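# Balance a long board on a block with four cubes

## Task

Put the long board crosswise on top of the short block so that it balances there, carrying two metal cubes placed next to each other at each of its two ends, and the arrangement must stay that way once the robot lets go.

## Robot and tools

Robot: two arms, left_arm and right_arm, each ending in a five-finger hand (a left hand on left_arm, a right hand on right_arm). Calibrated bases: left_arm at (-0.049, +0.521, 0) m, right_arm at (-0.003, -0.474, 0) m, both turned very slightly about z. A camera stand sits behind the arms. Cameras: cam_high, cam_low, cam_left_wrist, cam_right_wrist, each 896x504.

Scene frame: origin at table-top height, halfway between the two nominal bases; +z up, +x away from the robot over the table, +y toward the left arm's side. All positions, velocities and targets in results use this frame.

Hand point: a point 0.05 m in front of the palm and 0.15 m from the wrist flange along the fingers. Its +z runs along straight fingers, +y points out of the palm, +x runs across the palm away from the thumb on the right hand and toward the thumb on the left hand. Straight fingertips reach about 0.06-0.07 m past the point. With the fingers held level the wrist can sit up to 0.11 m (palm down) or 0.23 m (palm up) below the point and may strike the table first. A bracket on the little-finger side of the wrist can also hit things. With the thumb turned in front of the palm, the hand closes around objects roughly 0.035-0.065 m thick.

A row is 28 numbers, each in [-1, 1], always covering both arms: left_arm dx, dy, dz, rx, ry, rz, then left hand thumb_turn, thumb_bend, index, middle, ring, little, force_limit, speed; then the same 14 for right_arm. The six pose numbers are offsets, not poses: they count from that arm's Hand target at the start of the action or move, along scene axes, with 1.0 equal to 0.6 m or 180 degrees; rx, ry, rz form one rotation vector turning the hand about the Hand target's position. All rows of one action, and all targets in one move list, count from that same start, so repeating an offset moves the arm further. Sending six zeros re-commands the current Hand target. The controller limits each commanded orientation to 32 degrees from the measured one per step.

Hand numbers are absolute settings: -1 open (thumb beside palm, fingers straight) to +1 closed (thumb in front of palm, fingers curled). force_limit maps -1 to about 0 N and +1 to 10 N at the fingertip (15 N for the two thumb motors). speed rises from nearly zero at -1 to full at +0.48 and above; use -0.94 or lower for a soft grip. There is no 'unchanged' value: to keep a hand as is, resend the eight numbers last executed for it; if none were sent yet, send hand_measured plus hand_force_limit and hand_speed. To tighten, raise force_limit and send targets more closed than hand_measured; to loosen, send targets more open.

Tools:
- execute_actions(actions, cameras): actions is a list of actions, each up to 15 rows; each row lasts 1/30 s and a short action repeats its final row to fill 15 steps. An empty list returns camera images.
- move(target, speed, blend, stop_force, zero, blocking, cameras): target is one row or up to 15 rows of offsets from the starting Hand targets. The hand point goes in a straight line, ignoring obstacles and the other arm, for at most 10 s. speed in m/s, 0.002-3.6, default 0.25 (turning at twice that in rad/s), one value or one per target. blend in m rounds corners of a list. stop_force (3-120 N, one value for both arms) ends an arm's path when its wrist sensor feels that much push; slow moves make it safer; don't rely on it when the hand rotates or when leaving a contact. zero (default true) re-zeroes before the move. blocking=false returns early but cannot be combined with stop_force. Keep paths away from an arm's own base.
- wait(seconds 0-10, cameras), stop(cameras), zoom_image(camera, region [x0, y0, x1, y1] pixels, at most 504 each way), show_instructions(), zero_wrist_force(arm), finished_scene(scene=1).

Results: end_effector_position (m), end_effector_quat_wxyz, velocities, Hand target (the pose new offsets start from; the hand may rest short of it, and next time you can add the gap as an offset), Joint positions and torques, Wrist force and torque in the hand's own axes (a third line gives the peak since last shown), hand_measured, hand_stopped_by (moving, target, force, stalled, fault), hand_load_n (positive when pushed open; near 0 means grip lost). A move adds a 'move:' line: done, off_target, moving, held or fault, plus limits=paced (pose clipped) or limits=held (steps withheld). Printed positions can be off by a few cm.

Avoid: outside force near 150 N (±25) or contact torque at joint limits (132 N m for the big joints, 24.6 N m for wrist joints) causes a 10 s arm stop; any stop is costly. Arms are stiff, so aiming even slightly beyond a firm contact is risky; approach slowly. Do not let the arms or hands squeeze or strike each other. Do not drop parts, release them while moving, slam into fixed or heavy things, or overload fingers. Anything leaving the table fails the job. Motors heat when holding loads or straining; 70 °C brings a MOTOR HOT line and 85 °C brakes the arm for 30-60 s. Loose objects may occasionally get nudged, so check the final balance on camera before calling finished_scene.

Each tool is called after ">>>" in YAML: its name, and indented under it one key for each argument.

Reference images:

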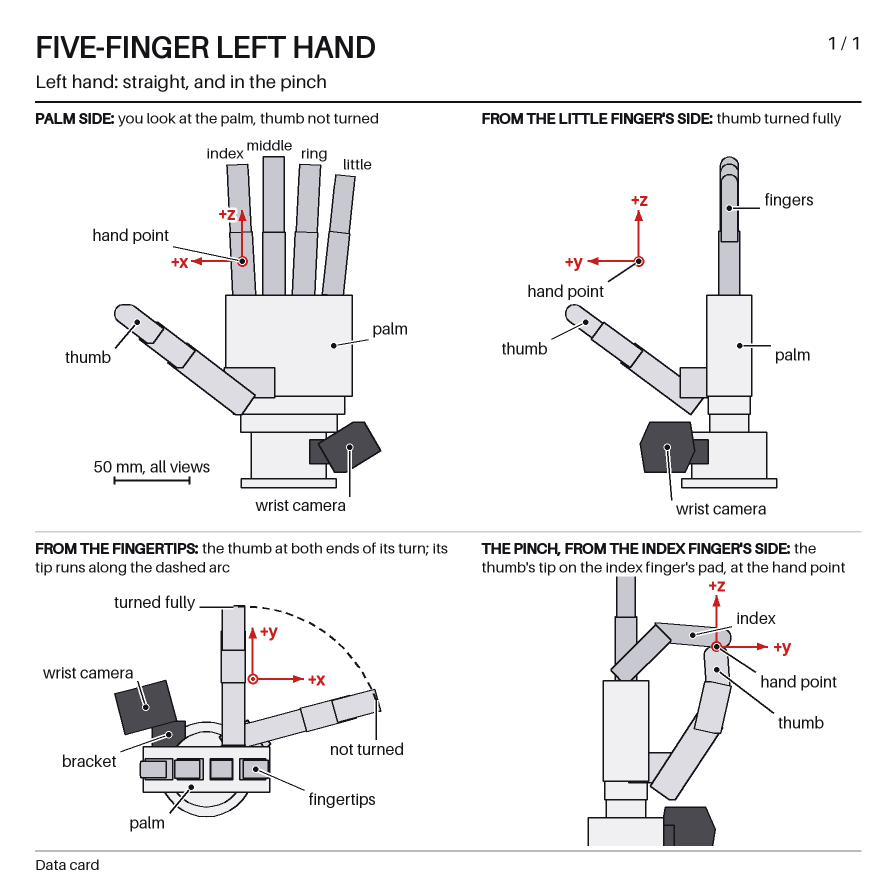

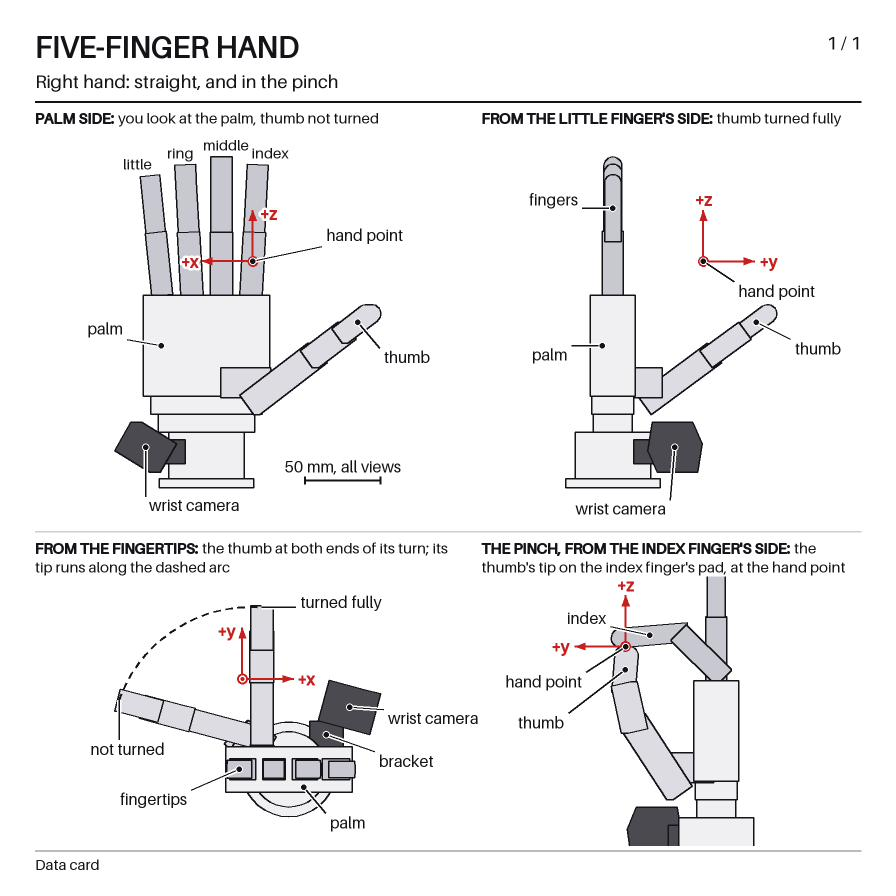

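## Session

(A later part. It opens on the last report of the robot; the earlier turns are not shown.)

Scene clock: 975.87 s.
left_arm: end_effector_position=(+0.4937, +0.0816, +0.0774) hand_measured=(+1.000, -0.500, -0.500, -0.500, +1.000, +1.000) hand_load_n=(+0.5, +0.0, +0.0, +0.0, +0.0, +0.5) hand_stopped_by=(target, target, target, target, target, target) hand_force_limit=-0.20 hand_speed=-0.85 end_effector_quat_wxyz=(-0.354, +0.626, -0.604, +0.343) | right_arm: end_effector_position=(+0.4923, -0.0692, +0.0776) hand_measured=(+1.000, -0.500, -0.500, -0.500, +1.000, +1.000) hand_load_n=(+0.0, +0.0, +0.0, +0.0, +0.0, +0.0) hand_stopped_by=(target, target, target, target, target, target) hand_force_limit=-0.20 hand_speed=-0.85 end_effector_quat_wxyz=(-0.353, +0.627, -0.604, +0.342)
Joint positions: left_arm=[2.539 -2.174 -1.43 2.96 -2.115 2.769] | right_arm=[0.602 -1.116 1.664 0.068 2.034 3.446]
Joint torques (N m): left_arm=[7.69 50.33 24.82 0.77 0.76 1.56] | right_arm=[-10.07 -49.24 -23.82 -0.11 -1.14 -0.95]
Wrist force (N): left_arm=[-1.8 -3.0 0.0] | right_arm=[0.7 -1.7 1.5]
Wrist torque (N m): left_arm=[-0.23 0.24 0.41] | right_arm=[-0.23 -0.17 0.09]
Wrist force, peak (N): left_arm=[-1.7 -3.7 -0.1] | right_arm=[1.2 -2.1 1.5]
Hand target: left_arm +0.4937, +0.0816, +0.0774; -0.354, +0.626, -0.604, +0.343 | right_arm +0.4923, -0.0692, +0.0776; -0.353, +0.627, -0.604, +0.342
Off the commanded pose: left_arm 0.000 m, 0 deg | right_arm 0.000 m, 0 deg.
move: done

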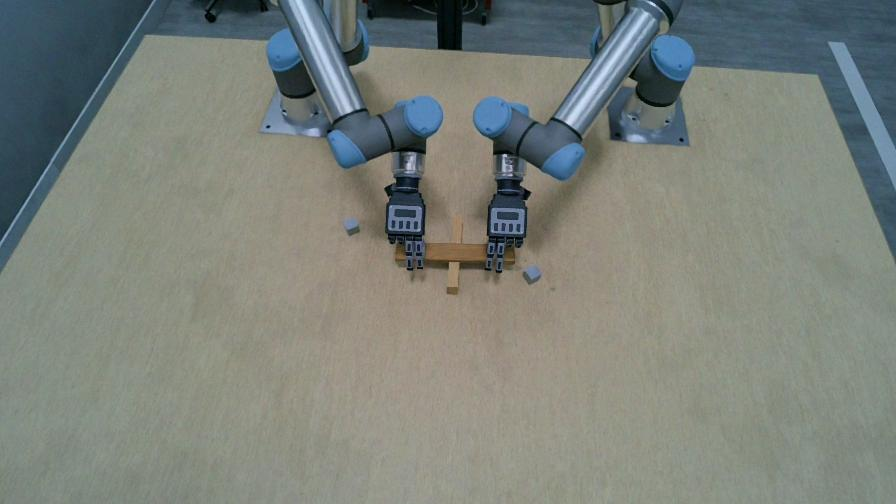

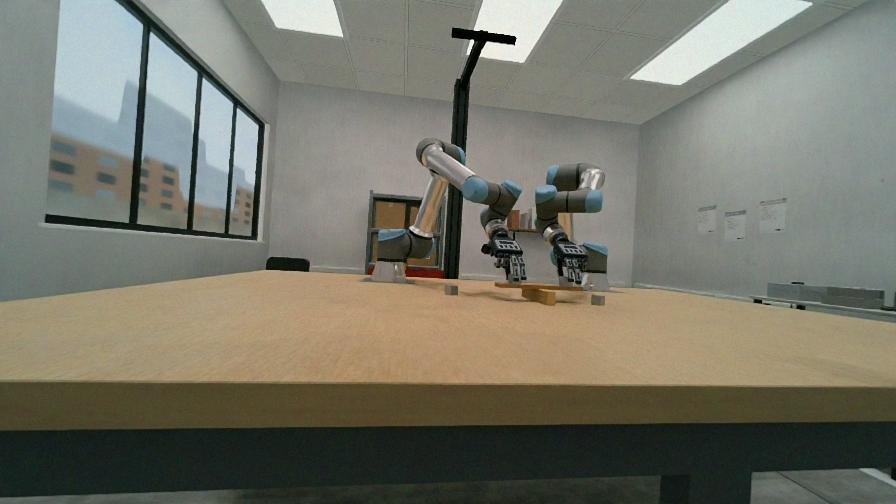

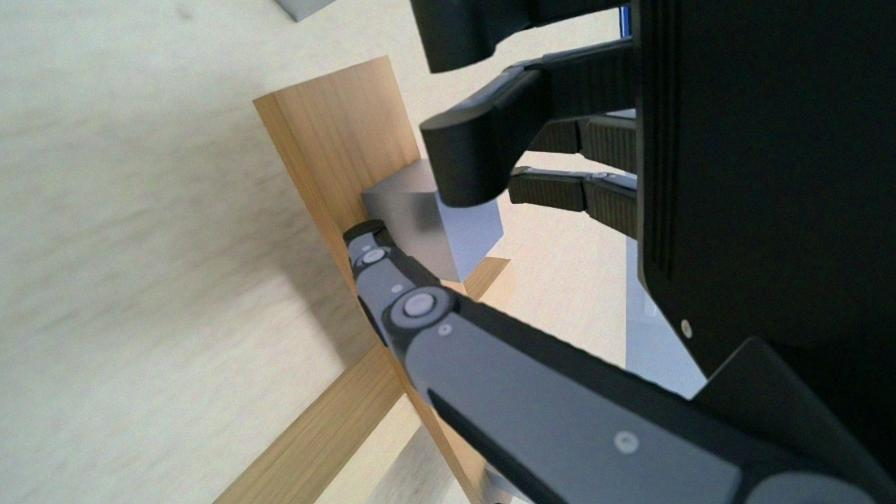

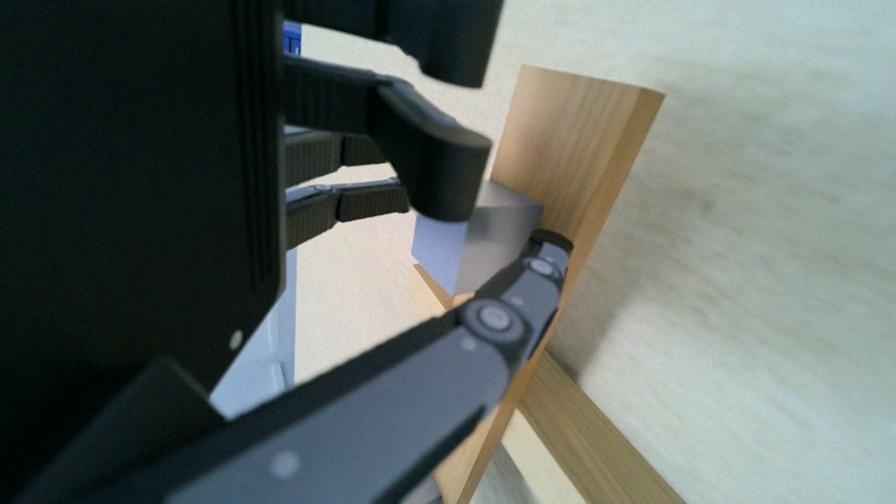

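>>> move:
  target: [0,0,0.1,0,0,0,1,-0.5,-0.5,-0.5,1,1,-0.2,-0.85,0,0,0.1,0,0,0,1,-0.5,-0.5,-0.5,1,1,-0.2,-0.85]
  speed: 0.06
  cameras: ["cam_high","cam_low"]

>>> zoom_image:
  camera: "cam_high"
  region: [380, 190, 530, 310]

>>> zoom_image:
  camera: "cam_low"
  region: [480, 240, 600, 310]

>>> zoom_image:
  camera: "cam_high"
  region: [320, 190, 420, 270]

>>> zoom_image:
  camera: "cam_high"
  region: [480, 230, 580, 310]

Scene clock: 983.27 s.
left_arm: end_effector_position=(+0.4937, +0.0816, +0.1377) hand_measured=(+1.000, -0.500, -0.500, -0.500, +1.000, +1.000) hand_load_n=(+0.0, +0.0, +0.0, +0.0, +0.0, +0.0) hand_stopped_by=(target, target, target, target, target, target) hand_force_limit=-0.20 hand_speed=-0.85 end_effector_quat_wxyz=(-0.354, +0.626, -0.604, +0.343) end_effector_velocity=(-0.001, +0.000, -0.003) end_effector_angular_velocity=(+0.000, +0.000, +0.000) | right_arm: end_effector_position=(+0.4924, -0.0692, +0.1378) hand_measured=(+1.000, -0.500, -0.500, -0.500, +1.000, +1.000) hand_load_n=(+0.0, +0.0, -0.5, +0.0, +0.0, +0.0) hand_stopped_by=(target, target, target, target, target, target) hand_force_limit=-0.20 hand_speed=-0.85 end_effector_quat_wxyz=(-0.353, +0.627, -0.604, +0.342) end_effector_velocity=(-0.001, +0.000, -0.003) end_effector_angular_velocity=(-0.001, +0.002, +0.001)
Joint positions: left_arm=[2.539 -2.118 -1.355 2.829 -2.115 2.769] | right_arm=[0.602 -1.181 1.589 0.208 2.034 3.445]
Joint velocities: left_arm=[-0.001 -0.002 -0.004 0.005 0 -0.001] | right_arm=[0 0.003 0.005 -0.005 -0.001 0]
Joint torques (N m): left_arm=[6.1 28.39 7.8 1.89 0.52 0.63] | right_arm=[-9.03 -30.07 -7.76 -0.71 -0.97 -0.29]
Wrist force (N): left_arm=[-1.7 -3.1 -0.2] | right_arm=[0.9 -1.8 1.6]
Wrist torque (N m): left_arm=[-0.20 0.23 0.43] | right_arm=[-0.24 -0.21 0.12]
Wrist force, peak (N): left_arm=[-2.0 -3.7 0.0] | right_arm=[1.0 -2.5 1.3]
Hand target: left_arm +0.4937, +0.0816, +0.1374; -0.354, +0.626, -0.604, +0.343 | right_arm +0.4923, -0.0692, +0.1376; -0.353, +0.627, -0.604, +0.342
Off the commanded pose: left_arm 0.000 m, 0 deg | right_arm 0.000 m, 0 deg.
move: done
Images, in order (width x height): cam_high 896x504, cam_low 896x504.

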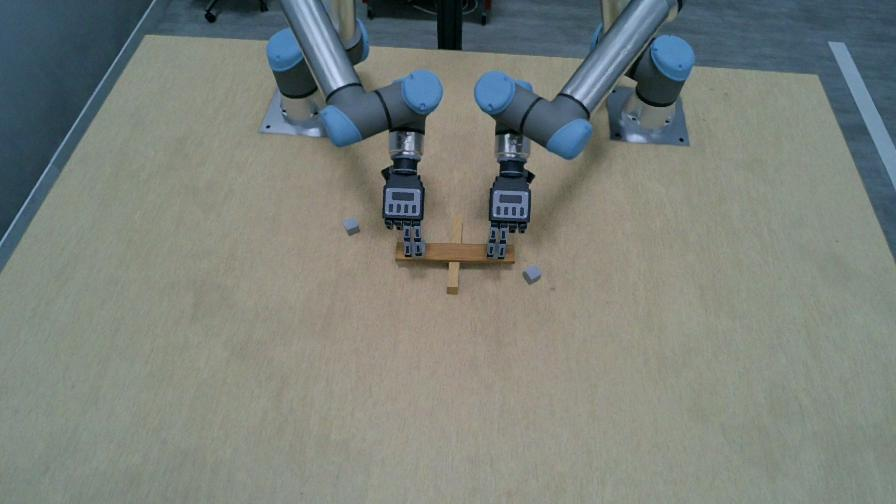

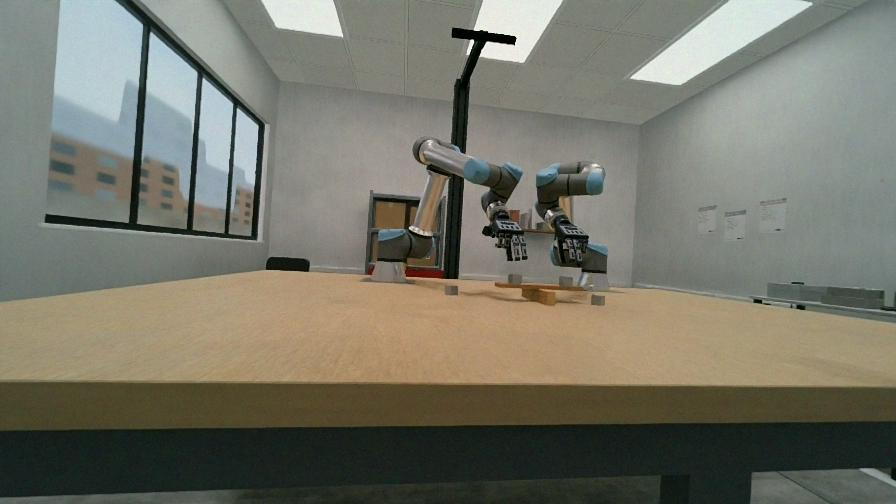

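Scaled by 3.360 from the camera's 896x504 image, which has a finer 1280x720 frame.

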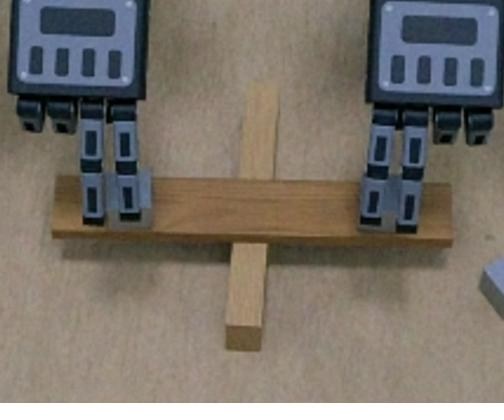

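Scaled by 4.200 from the camera's 896x504 image, which has a finer 1280x720 frame.

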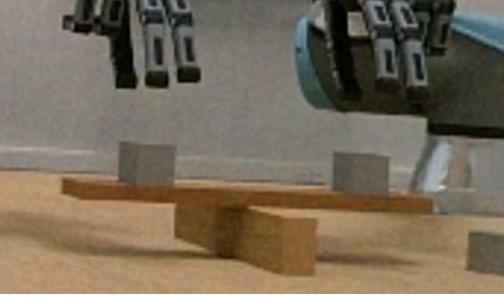

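Scaled by 5.040 from the camera's 896x504 image, which has a finer 1280x720 frame.

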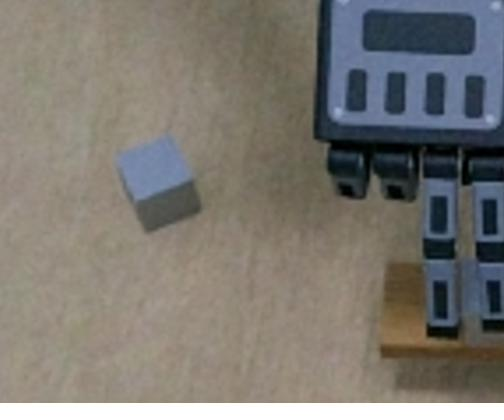

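Scaled by 5.040 from the camera's 896x504 image, which has a finer 1280x720 frame.

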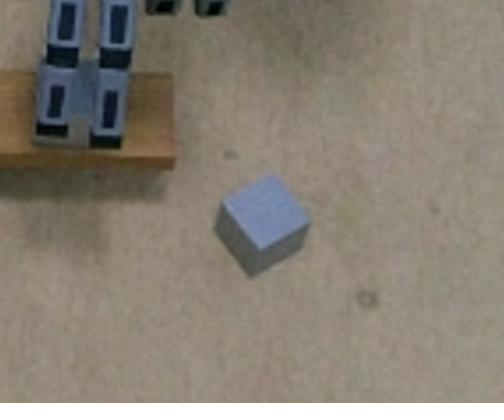

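>>> move:
  target:
    - [0.0412,0.189,0,0,0,-0.289,1,-0.5,-0.5,-0.5,1,1,-0.2,-0.85,-0.1485,-0.2925,0,0,0,0.161,1,-0.5,-0.5,-0.5,1,1,-0.2,-0.85]
    - [0.0412,0.189,-0.104,0,0,-0.289,1,-0.5,-0.5,-0.5,1,1,-0.2,-0.85,-0.1485,-0.2925,-0.104,0,0,0.161,1,-0.5,-0.5,-0.5,1,1,-0.2,-0.85]
  speed: 0.18
  blend: [0.01,0]
  cameras: ["all"]

>>> zoom_image:
  camera: "cam_high"
  region: [310, 190, 390, 250]

>>> zoom_image:
  camera: "cam_high"
  region: [500, 230, 580, 290]

>>> zoom_image:
  camera: "cam_low"
  region: [420, 240, 640, 320]

Scene clock: 1040.33 s.
left_arm: end_effector_position=(+0.5183, +0.1950, +0.0750) hand_measured=(+1.000, -0.500, -0.500, -0.500, +1.000, +1.000) hand_load_n=(+0.0, +0.0, +0.0, -0.5, +0.0, +0.0) hand_stopped_by=(target, target, target, target, target, target) hand_force_limit=-0.20 hand_speed=-0.85 end_effector_quat_wxyz=(+0.168, -0.298, +0.818, -0.463) | right_arm: end_effector_position=(+0.4032, -0.2447, +0.0752) hand_measured=(+1.000, -0.500, -0.500, -0.500, +1.000, +1.000) hand_load_n=(+0.0, +0.0, +0.0, +0.0, +0.0, +0.0) hand_stopped_by=(target, target, target, target, target, target) hand_force_limit=-0.20 hand_speed=-0.85 end_effector_quat_wxyz=(-0.428, +0.759, -0.428, +0.242)
Joint positions: left_arm=[3.085 -2.092 -1.586 2.964 -0.904 3.631] | right_arm=[-0.079 -1.542 2.239 -0.052 1.036 2.774]
Joint torques (N m): left_arm=[-6.81 44.3 23.12 0.46 0.11 -1.28] | right_arm=[2.33 -17.69 -17.02 -0.5 0.09 -0.44]
Wrist force (N): left_arm=[-1.5 -2.9 0.0] | right_arm=[0.9 -1.6 1.6]
Wrist torque (N m): left_arm=[-0.23 0.21 0.45] | right_arm=[-0.23 -0.21 0.11]
Wrist force, peak (N): left_arm=[-2.3 -4.5 -0.7] | right_arm=[1.2 -3.0 0.2]
Hand target: left_arm +0.5184, +0.1950, +0.0750; +0.168, -0.298, +0.818, -0.463 | right_arm +0.4032, -0.2447, +0.0752; -0.428, +0.759, -0.428, +0.243
Off the commanded pose: left_arm 0.000 m, 0 deg | right_arm 0.000 m, 0 deg.
move: done

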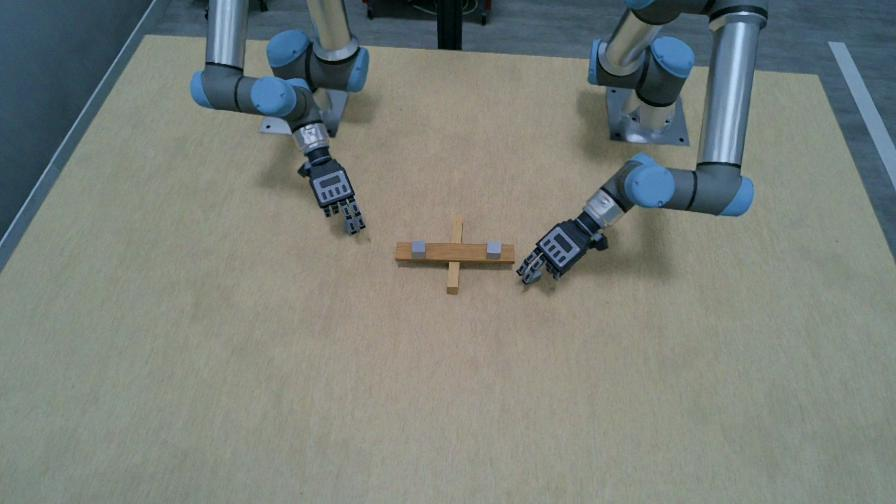

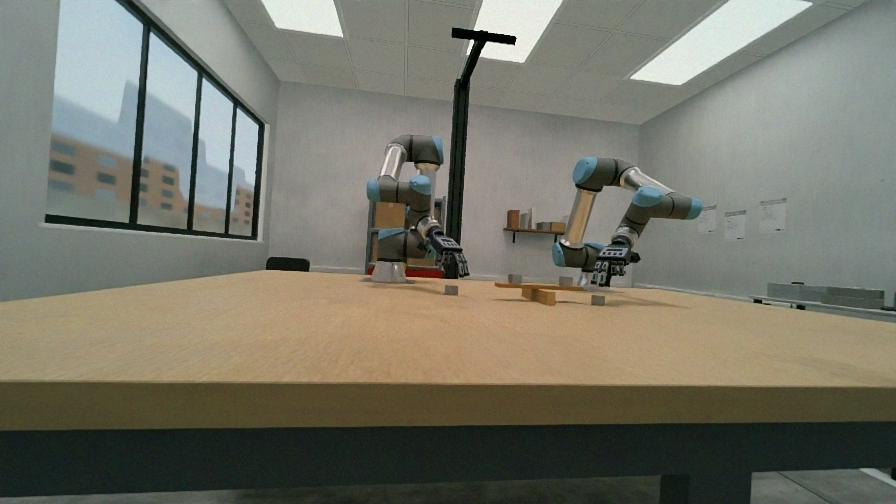

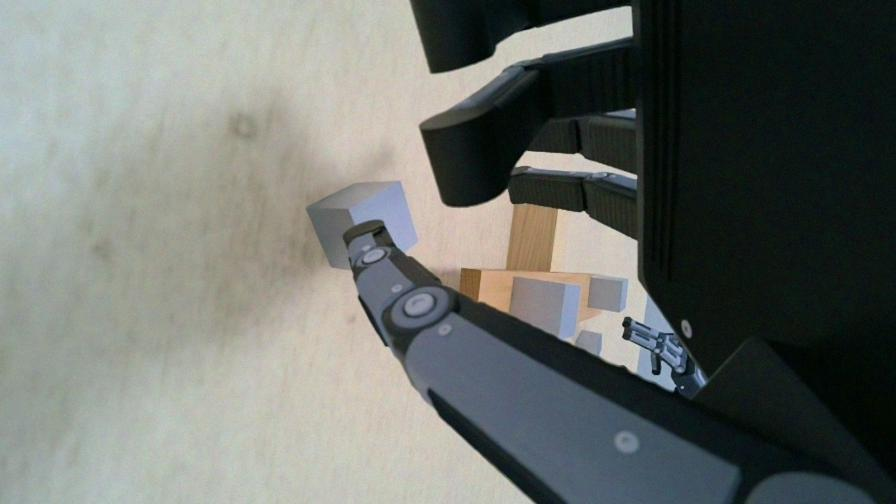

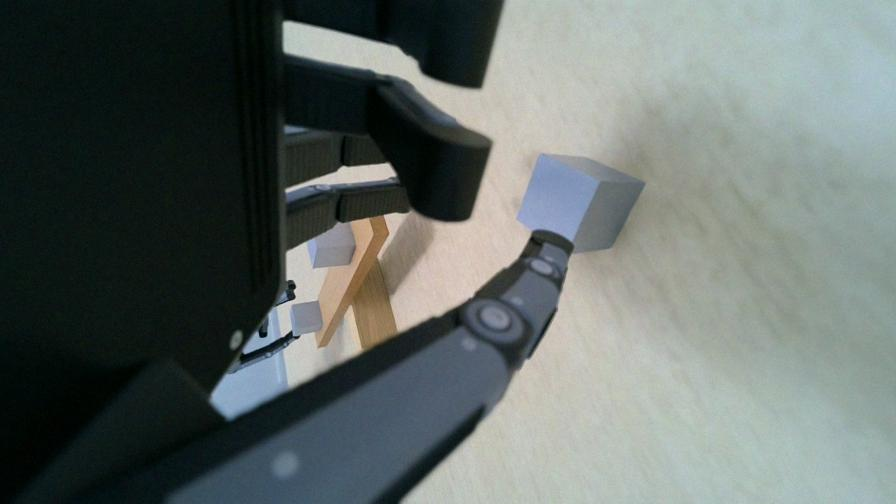

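Scaled by 6.300 from the camera's 896x504 image, which has a finer 1280x720 frame.

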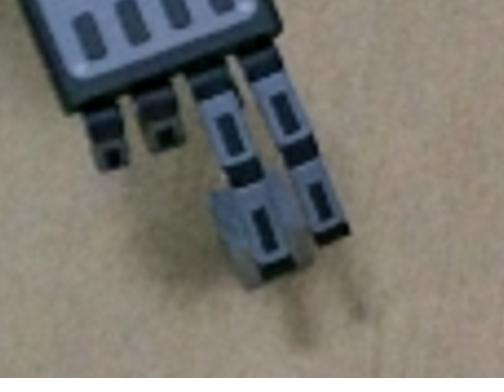

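Scaled by 6.300 from the camera's 896x504 image, which has a finer 1280x720 frame.

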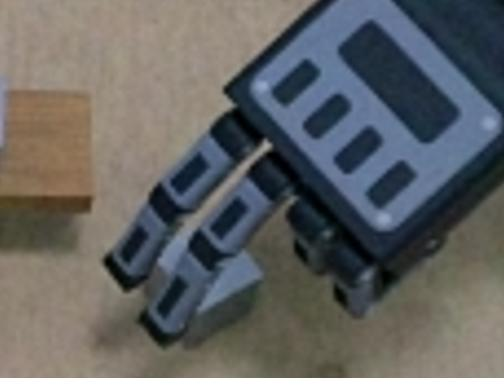

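Scaled by 2.291 from the camera's 896x504 image, which has a finer 1280x720 frame.

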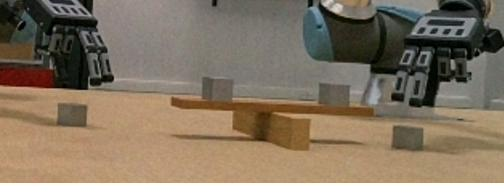

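>>> zoom_image:
  camera: "cam_low"
  region: [420, 250, 500, 310]

>>> zoom_image:
  camera: "cam_high"
  region: [330, 205, 380, 245]

>>> zoom_image:
  camera: "cam_low"
  region: [570, 250, 650, 310]

Scaled by 6.300 from the camera's 896x504 image, which has a finer 1280x720 frame.

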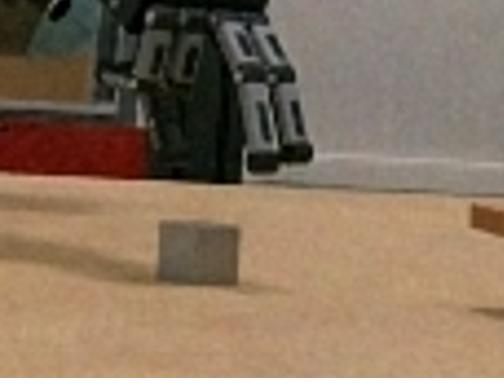

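Scaled by 10.080 from the camera's 896x504 image, which has a finer 1280x720 frame.

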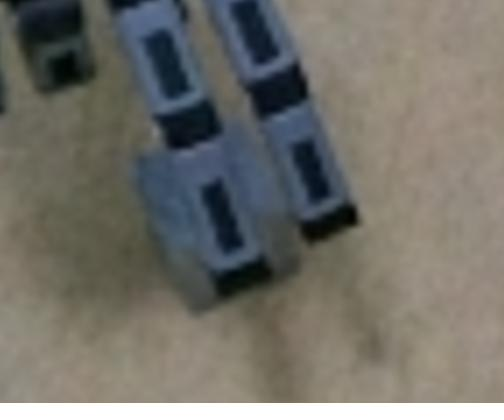

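Scaled by 6.300 from the camera's 896x504 image, which has a finer 1280x720 frame.

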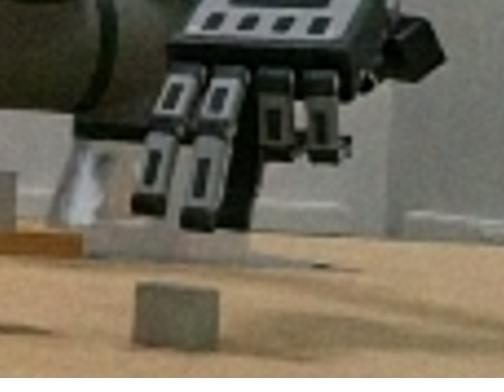

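>>> move:
  target: [-0.0045,-0.0103,-0.035,0,0,0,1,-0.5,-0.5,-0.5,1,1,-0.2,-0.85,0,0,-0.035,0,0,0,1,-0.5,-0.5,-0.5,1,1,-0.2,-0.85]
  speed: 0.06
  stop_force: 5
  cameras: ["all"]

>>> zoom_image:
  camera: "cam_low"
  region: [420, 250, 500, 310]

>>> zoom_image:
  camera: "cam_high"
  region: [330, 205, 380, 245]

>>> zoom_image:
  camera: "cam_low"
  region: [570, 250, 650, 310]

>>> zoom_image:
  camera: "cam_high"
  region: [505, 250, 555, 290]

Scene clock: 1149.47 s.
left_arm: end_effector_position=(+0.5157, +0.1888, +0.0540) hand_measured=(+1.000, -0.500, -0.500, -0.500, +1.000, +1.000) hand_load_n=(+0.0, +0.0, +0.0, +0.0, +0.0, +0.0) hand_stopped_by=(target, target, target, target, target, target) hand_force_limit=-0.20 hand_speed=-0.85 end_effector_quat_wxyz=(+0.168, -0.298, +0.818, -0.463) | right_arm: end_effector_position=(+0.4032, -0.2447, +0.0542) hand_measured=(+1.000, -0.500, -0.500, -0.500, +1.000, +1.000) hand_load_n=(+0.0, +0.0, +0.0, +0.0, +0.0, +0.0) hand_stopped_by=(target, target, target, target, target, target) hand_force_limit=-0.20 hand_speed=-0.85 end_effector_quat_wxyz=(-0.428, +0.759, -0.428, +0.243)
Joint positions: left_arm=[3.072 -2.116 -1.609 3.018 -0.914 3.621] | right_arm=[-0.08 -1.5 2.265 -0.121 1.036 2.773]
Joint torques (N m): left_arm=[8.32 49.57 26.26 -1.07 2.33 2.23] | right_arm=[9.38 -29.62 -23 0.01 0.75 1.96]
Wrist force (N): left_arm=[-1.9 -3.0 -0.3] | right_arm=[0.7 -1.9 1.4]
Wrist torque (N m): left_arm=[-0.22 0.26 0.40] | right_arm=[-0.25 -0.18 0.10]
Wrist force, peak (N): left_arm=[-1.9 -4.1 -0.3] | right_arm=[0.8 -2.1 1.8]
Hand target: left_arm +0.5157, +0.1888, +0.0540; +0.168, -0.298, +0.818, -0.463 | right_arm +0.4032, -0.2447, +0.0542; -0.428, +0.759, -0.428, +0.243
Off the commanded pose: left_arm 0.000 m, 0 deg | right_arm 0.000 m, 0 deg.
move: done

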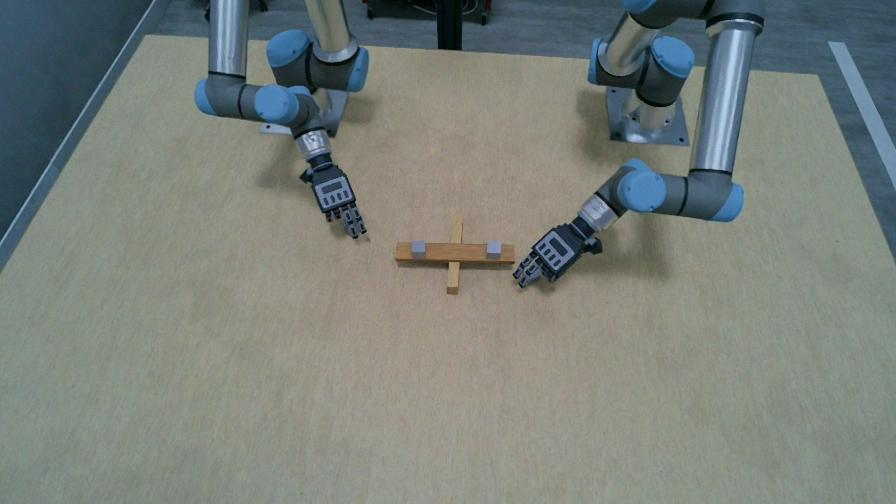

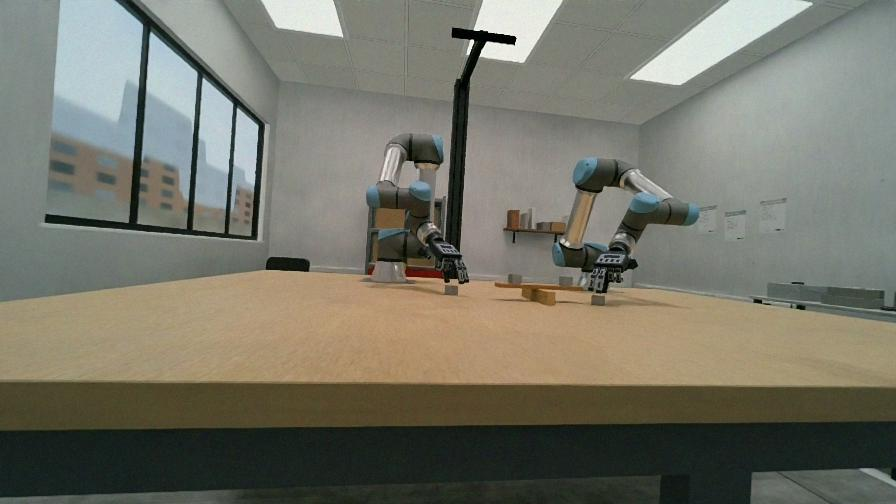

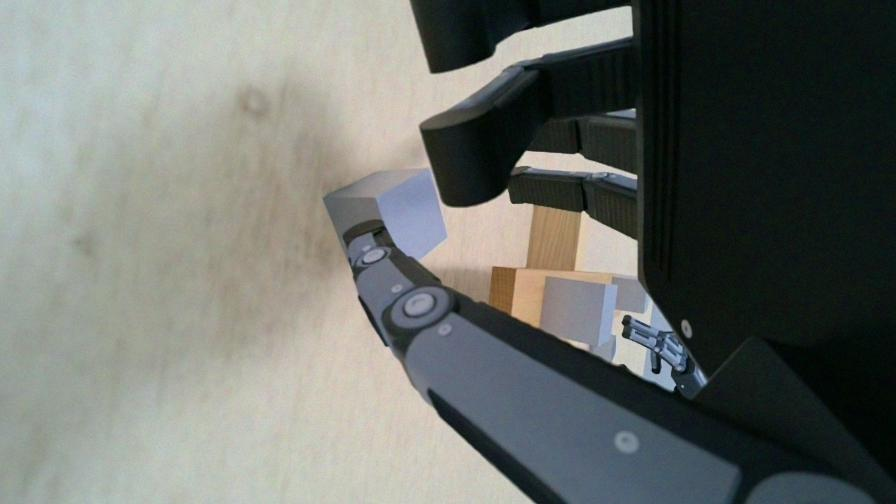

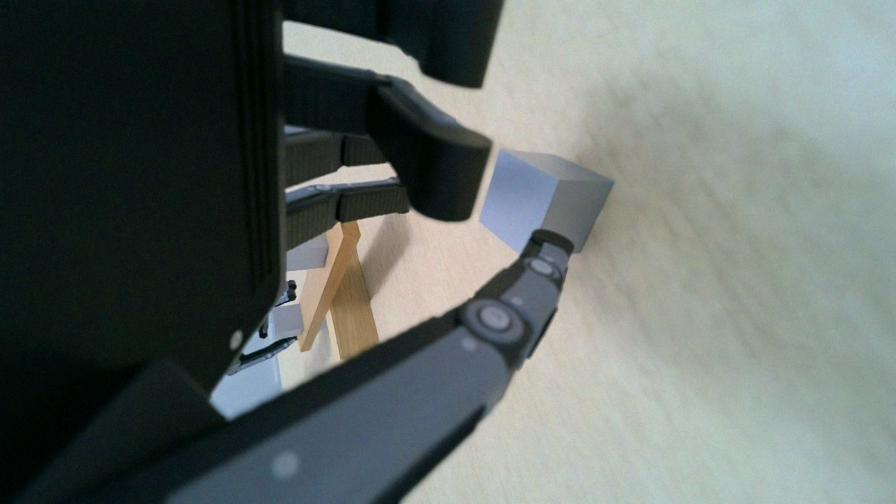

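Scaled by 6.300 from the camera's 896x504 image, which has a finer 1280x720 frame.

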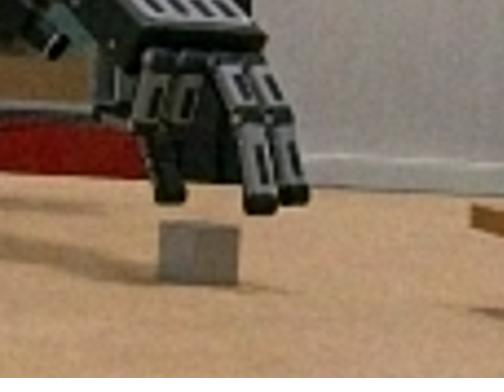

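Scaled by 10.080 from the camera's 896x504 image, which has a finer 1280x720 frame.

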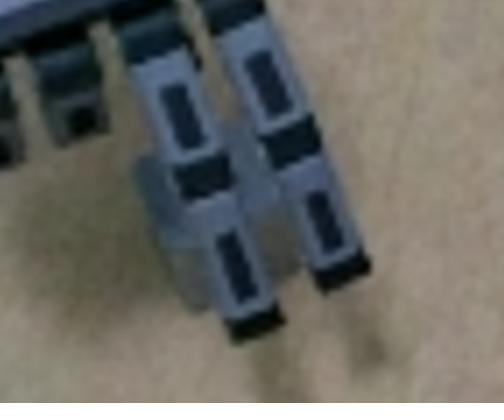

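Scaled by 6.300 from the camera's 896x504 image, which has a finer 1280x720 frame.

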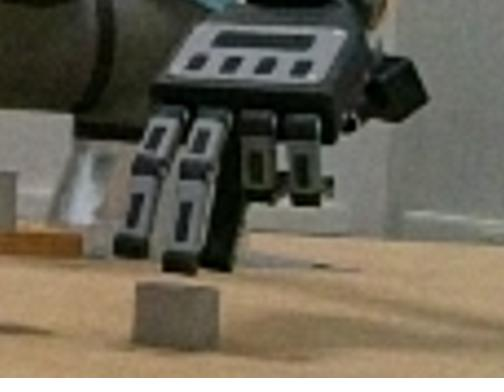

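Scaled by 10.080 from the camera's 896x504 image, which has a finer 1280x720 frame.

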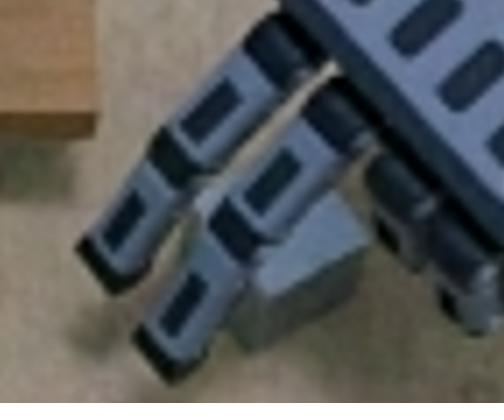

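>>> move:
  target:
    - [0,0,0,0,0,0,1,-0.5,-0.5,-0.5,1,1,-0.2,-0.85,-0.01,-0.007,0,0,0,0,1,-0.5,-0.5,-0.5,1,1,-0.2,-0.85]
    - [0,0,-0.0475,0,0,0,1,-0.5,-0.5,-0.5,1,1,-0.2,-0.85,-0.01,-0.007,-0.0475,0,0,0,1,-0.5,-0.5,-0.5,1,1,-0.2,-0.85]
  speed: 0.03
  stop_force: 4
  cameras: ["all"]

>>> zoom_image:
  camera: "cam_high"
  region: [330, 205, 380, 245]

>>> zoom_image:
  camera: "cam_high"
  region: [505, 250, 555, 290]

Scene clock: 1216.83 s.
left_arm: end_effector_position=(+0.5157, +0.1889, +0.0255) hand_measured=(+1.000, -0.500, -0.500, -0.500, +1.000, +1.000) hand_load_n=(+0.0, +0.0, +0.0, -0.5, +0.5, +0.0) hand_stopped_by=(target, target, target, target, target, target) hand_force_limit=-0.20 hand_speed=-0.85 end_effector_quat_wxyz=(+0.168, -0.298, +0.818, -0.463) | right_arm: end_effector_position=(+0.3972, -0.2489, +0.0257) hand_measured=(+1.000, -0.500, -0.500, -0.500, +1.000, +1.000) hand_load_n=(+0.0, +0.0, +0.0, +0.0, +0.0, +0.0) hand_stopped_by=(target, target, target, target, target, target) hand_force_limit=-0.20 hand_speed=-0.85 end_effector_quat_wxyz=(-0.428, +0.759, -0.428, +0.243)
Joint positions: left_arm=[3.072 -2.154 -1.631 3.079 -0.914 3.621] | right_arm=[-0.099 -1.45 2.315 -0.214 1.021 2.76]
Joint torques (N m): left_arm=[4.61 48.24 24.06 -1.97 1.49 -1.78] | right_arm=[8.34 -29.3 -21.44 0.63 1.06 1.49]
Wrist force (N): left_arm=[-1.8 -3.0 0.1] | right_arm=[1.0 -1.7 1.3]
Wrist torque (N m): left_arm=[-0.22 0.25 0.40] | right_arm=[-0.23 -0.20 0.20]
Wrist force, peak (N): left_arm=[-2.2 -3.1 0.0] | right_arm=[0.4 -2.2 1.9]
Hand target: left_arm +0.5157, +0.1888, +0.0255; +0.168, -0.298, +0.818, -0.463 | right_arm +0.3972, -0.2489, +0.0257; -0.428, +0.759, -0.428, +0.243
Off the commanded pose: left_arm 0.000 m, 0 deg | right_arm 0.000 m, 0 deg.
move: done

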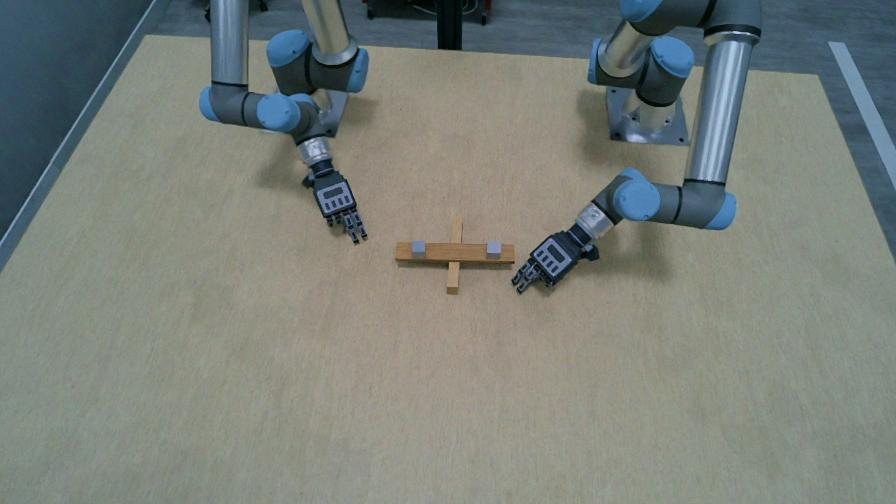

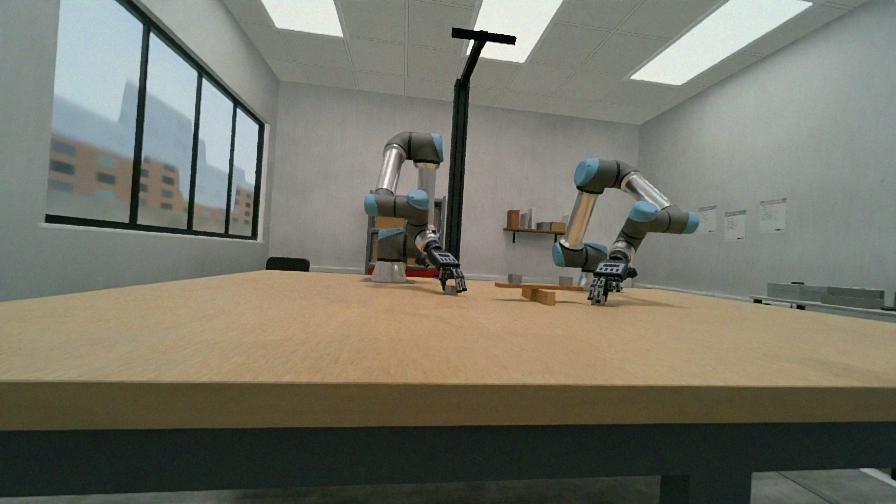

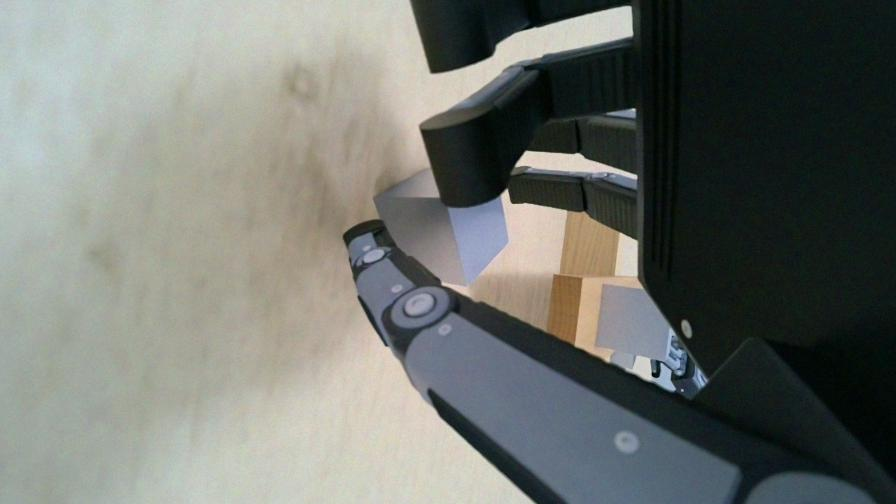

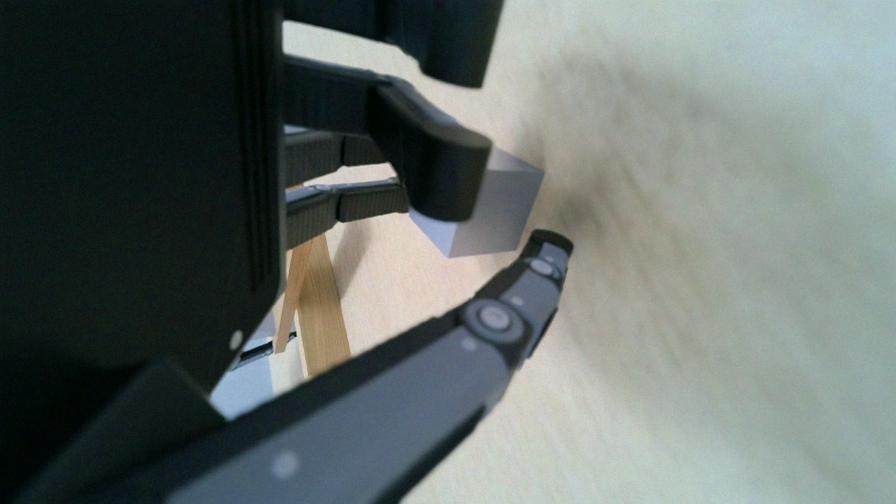

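Scaled by 10.080 from the camera's 896x504 image, which has a finer 1280x720 frame.

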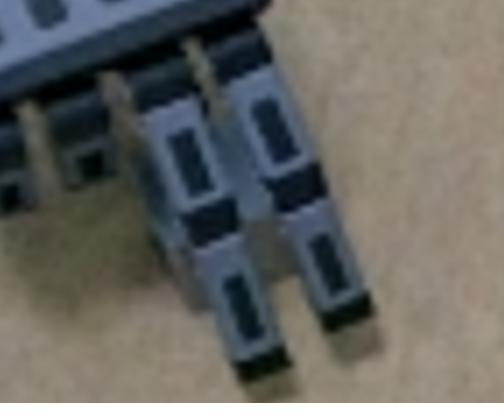

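Scaled by 10.080 from the camera's 896x504 image, which has a finer 1280x720 frame.

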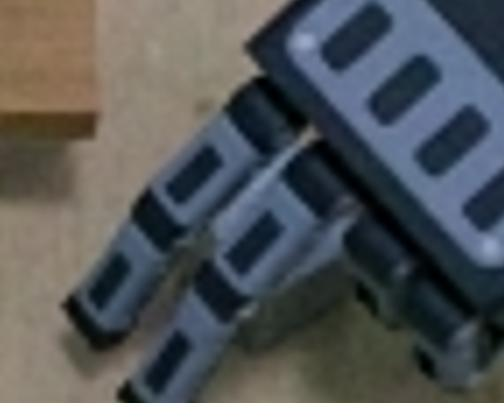

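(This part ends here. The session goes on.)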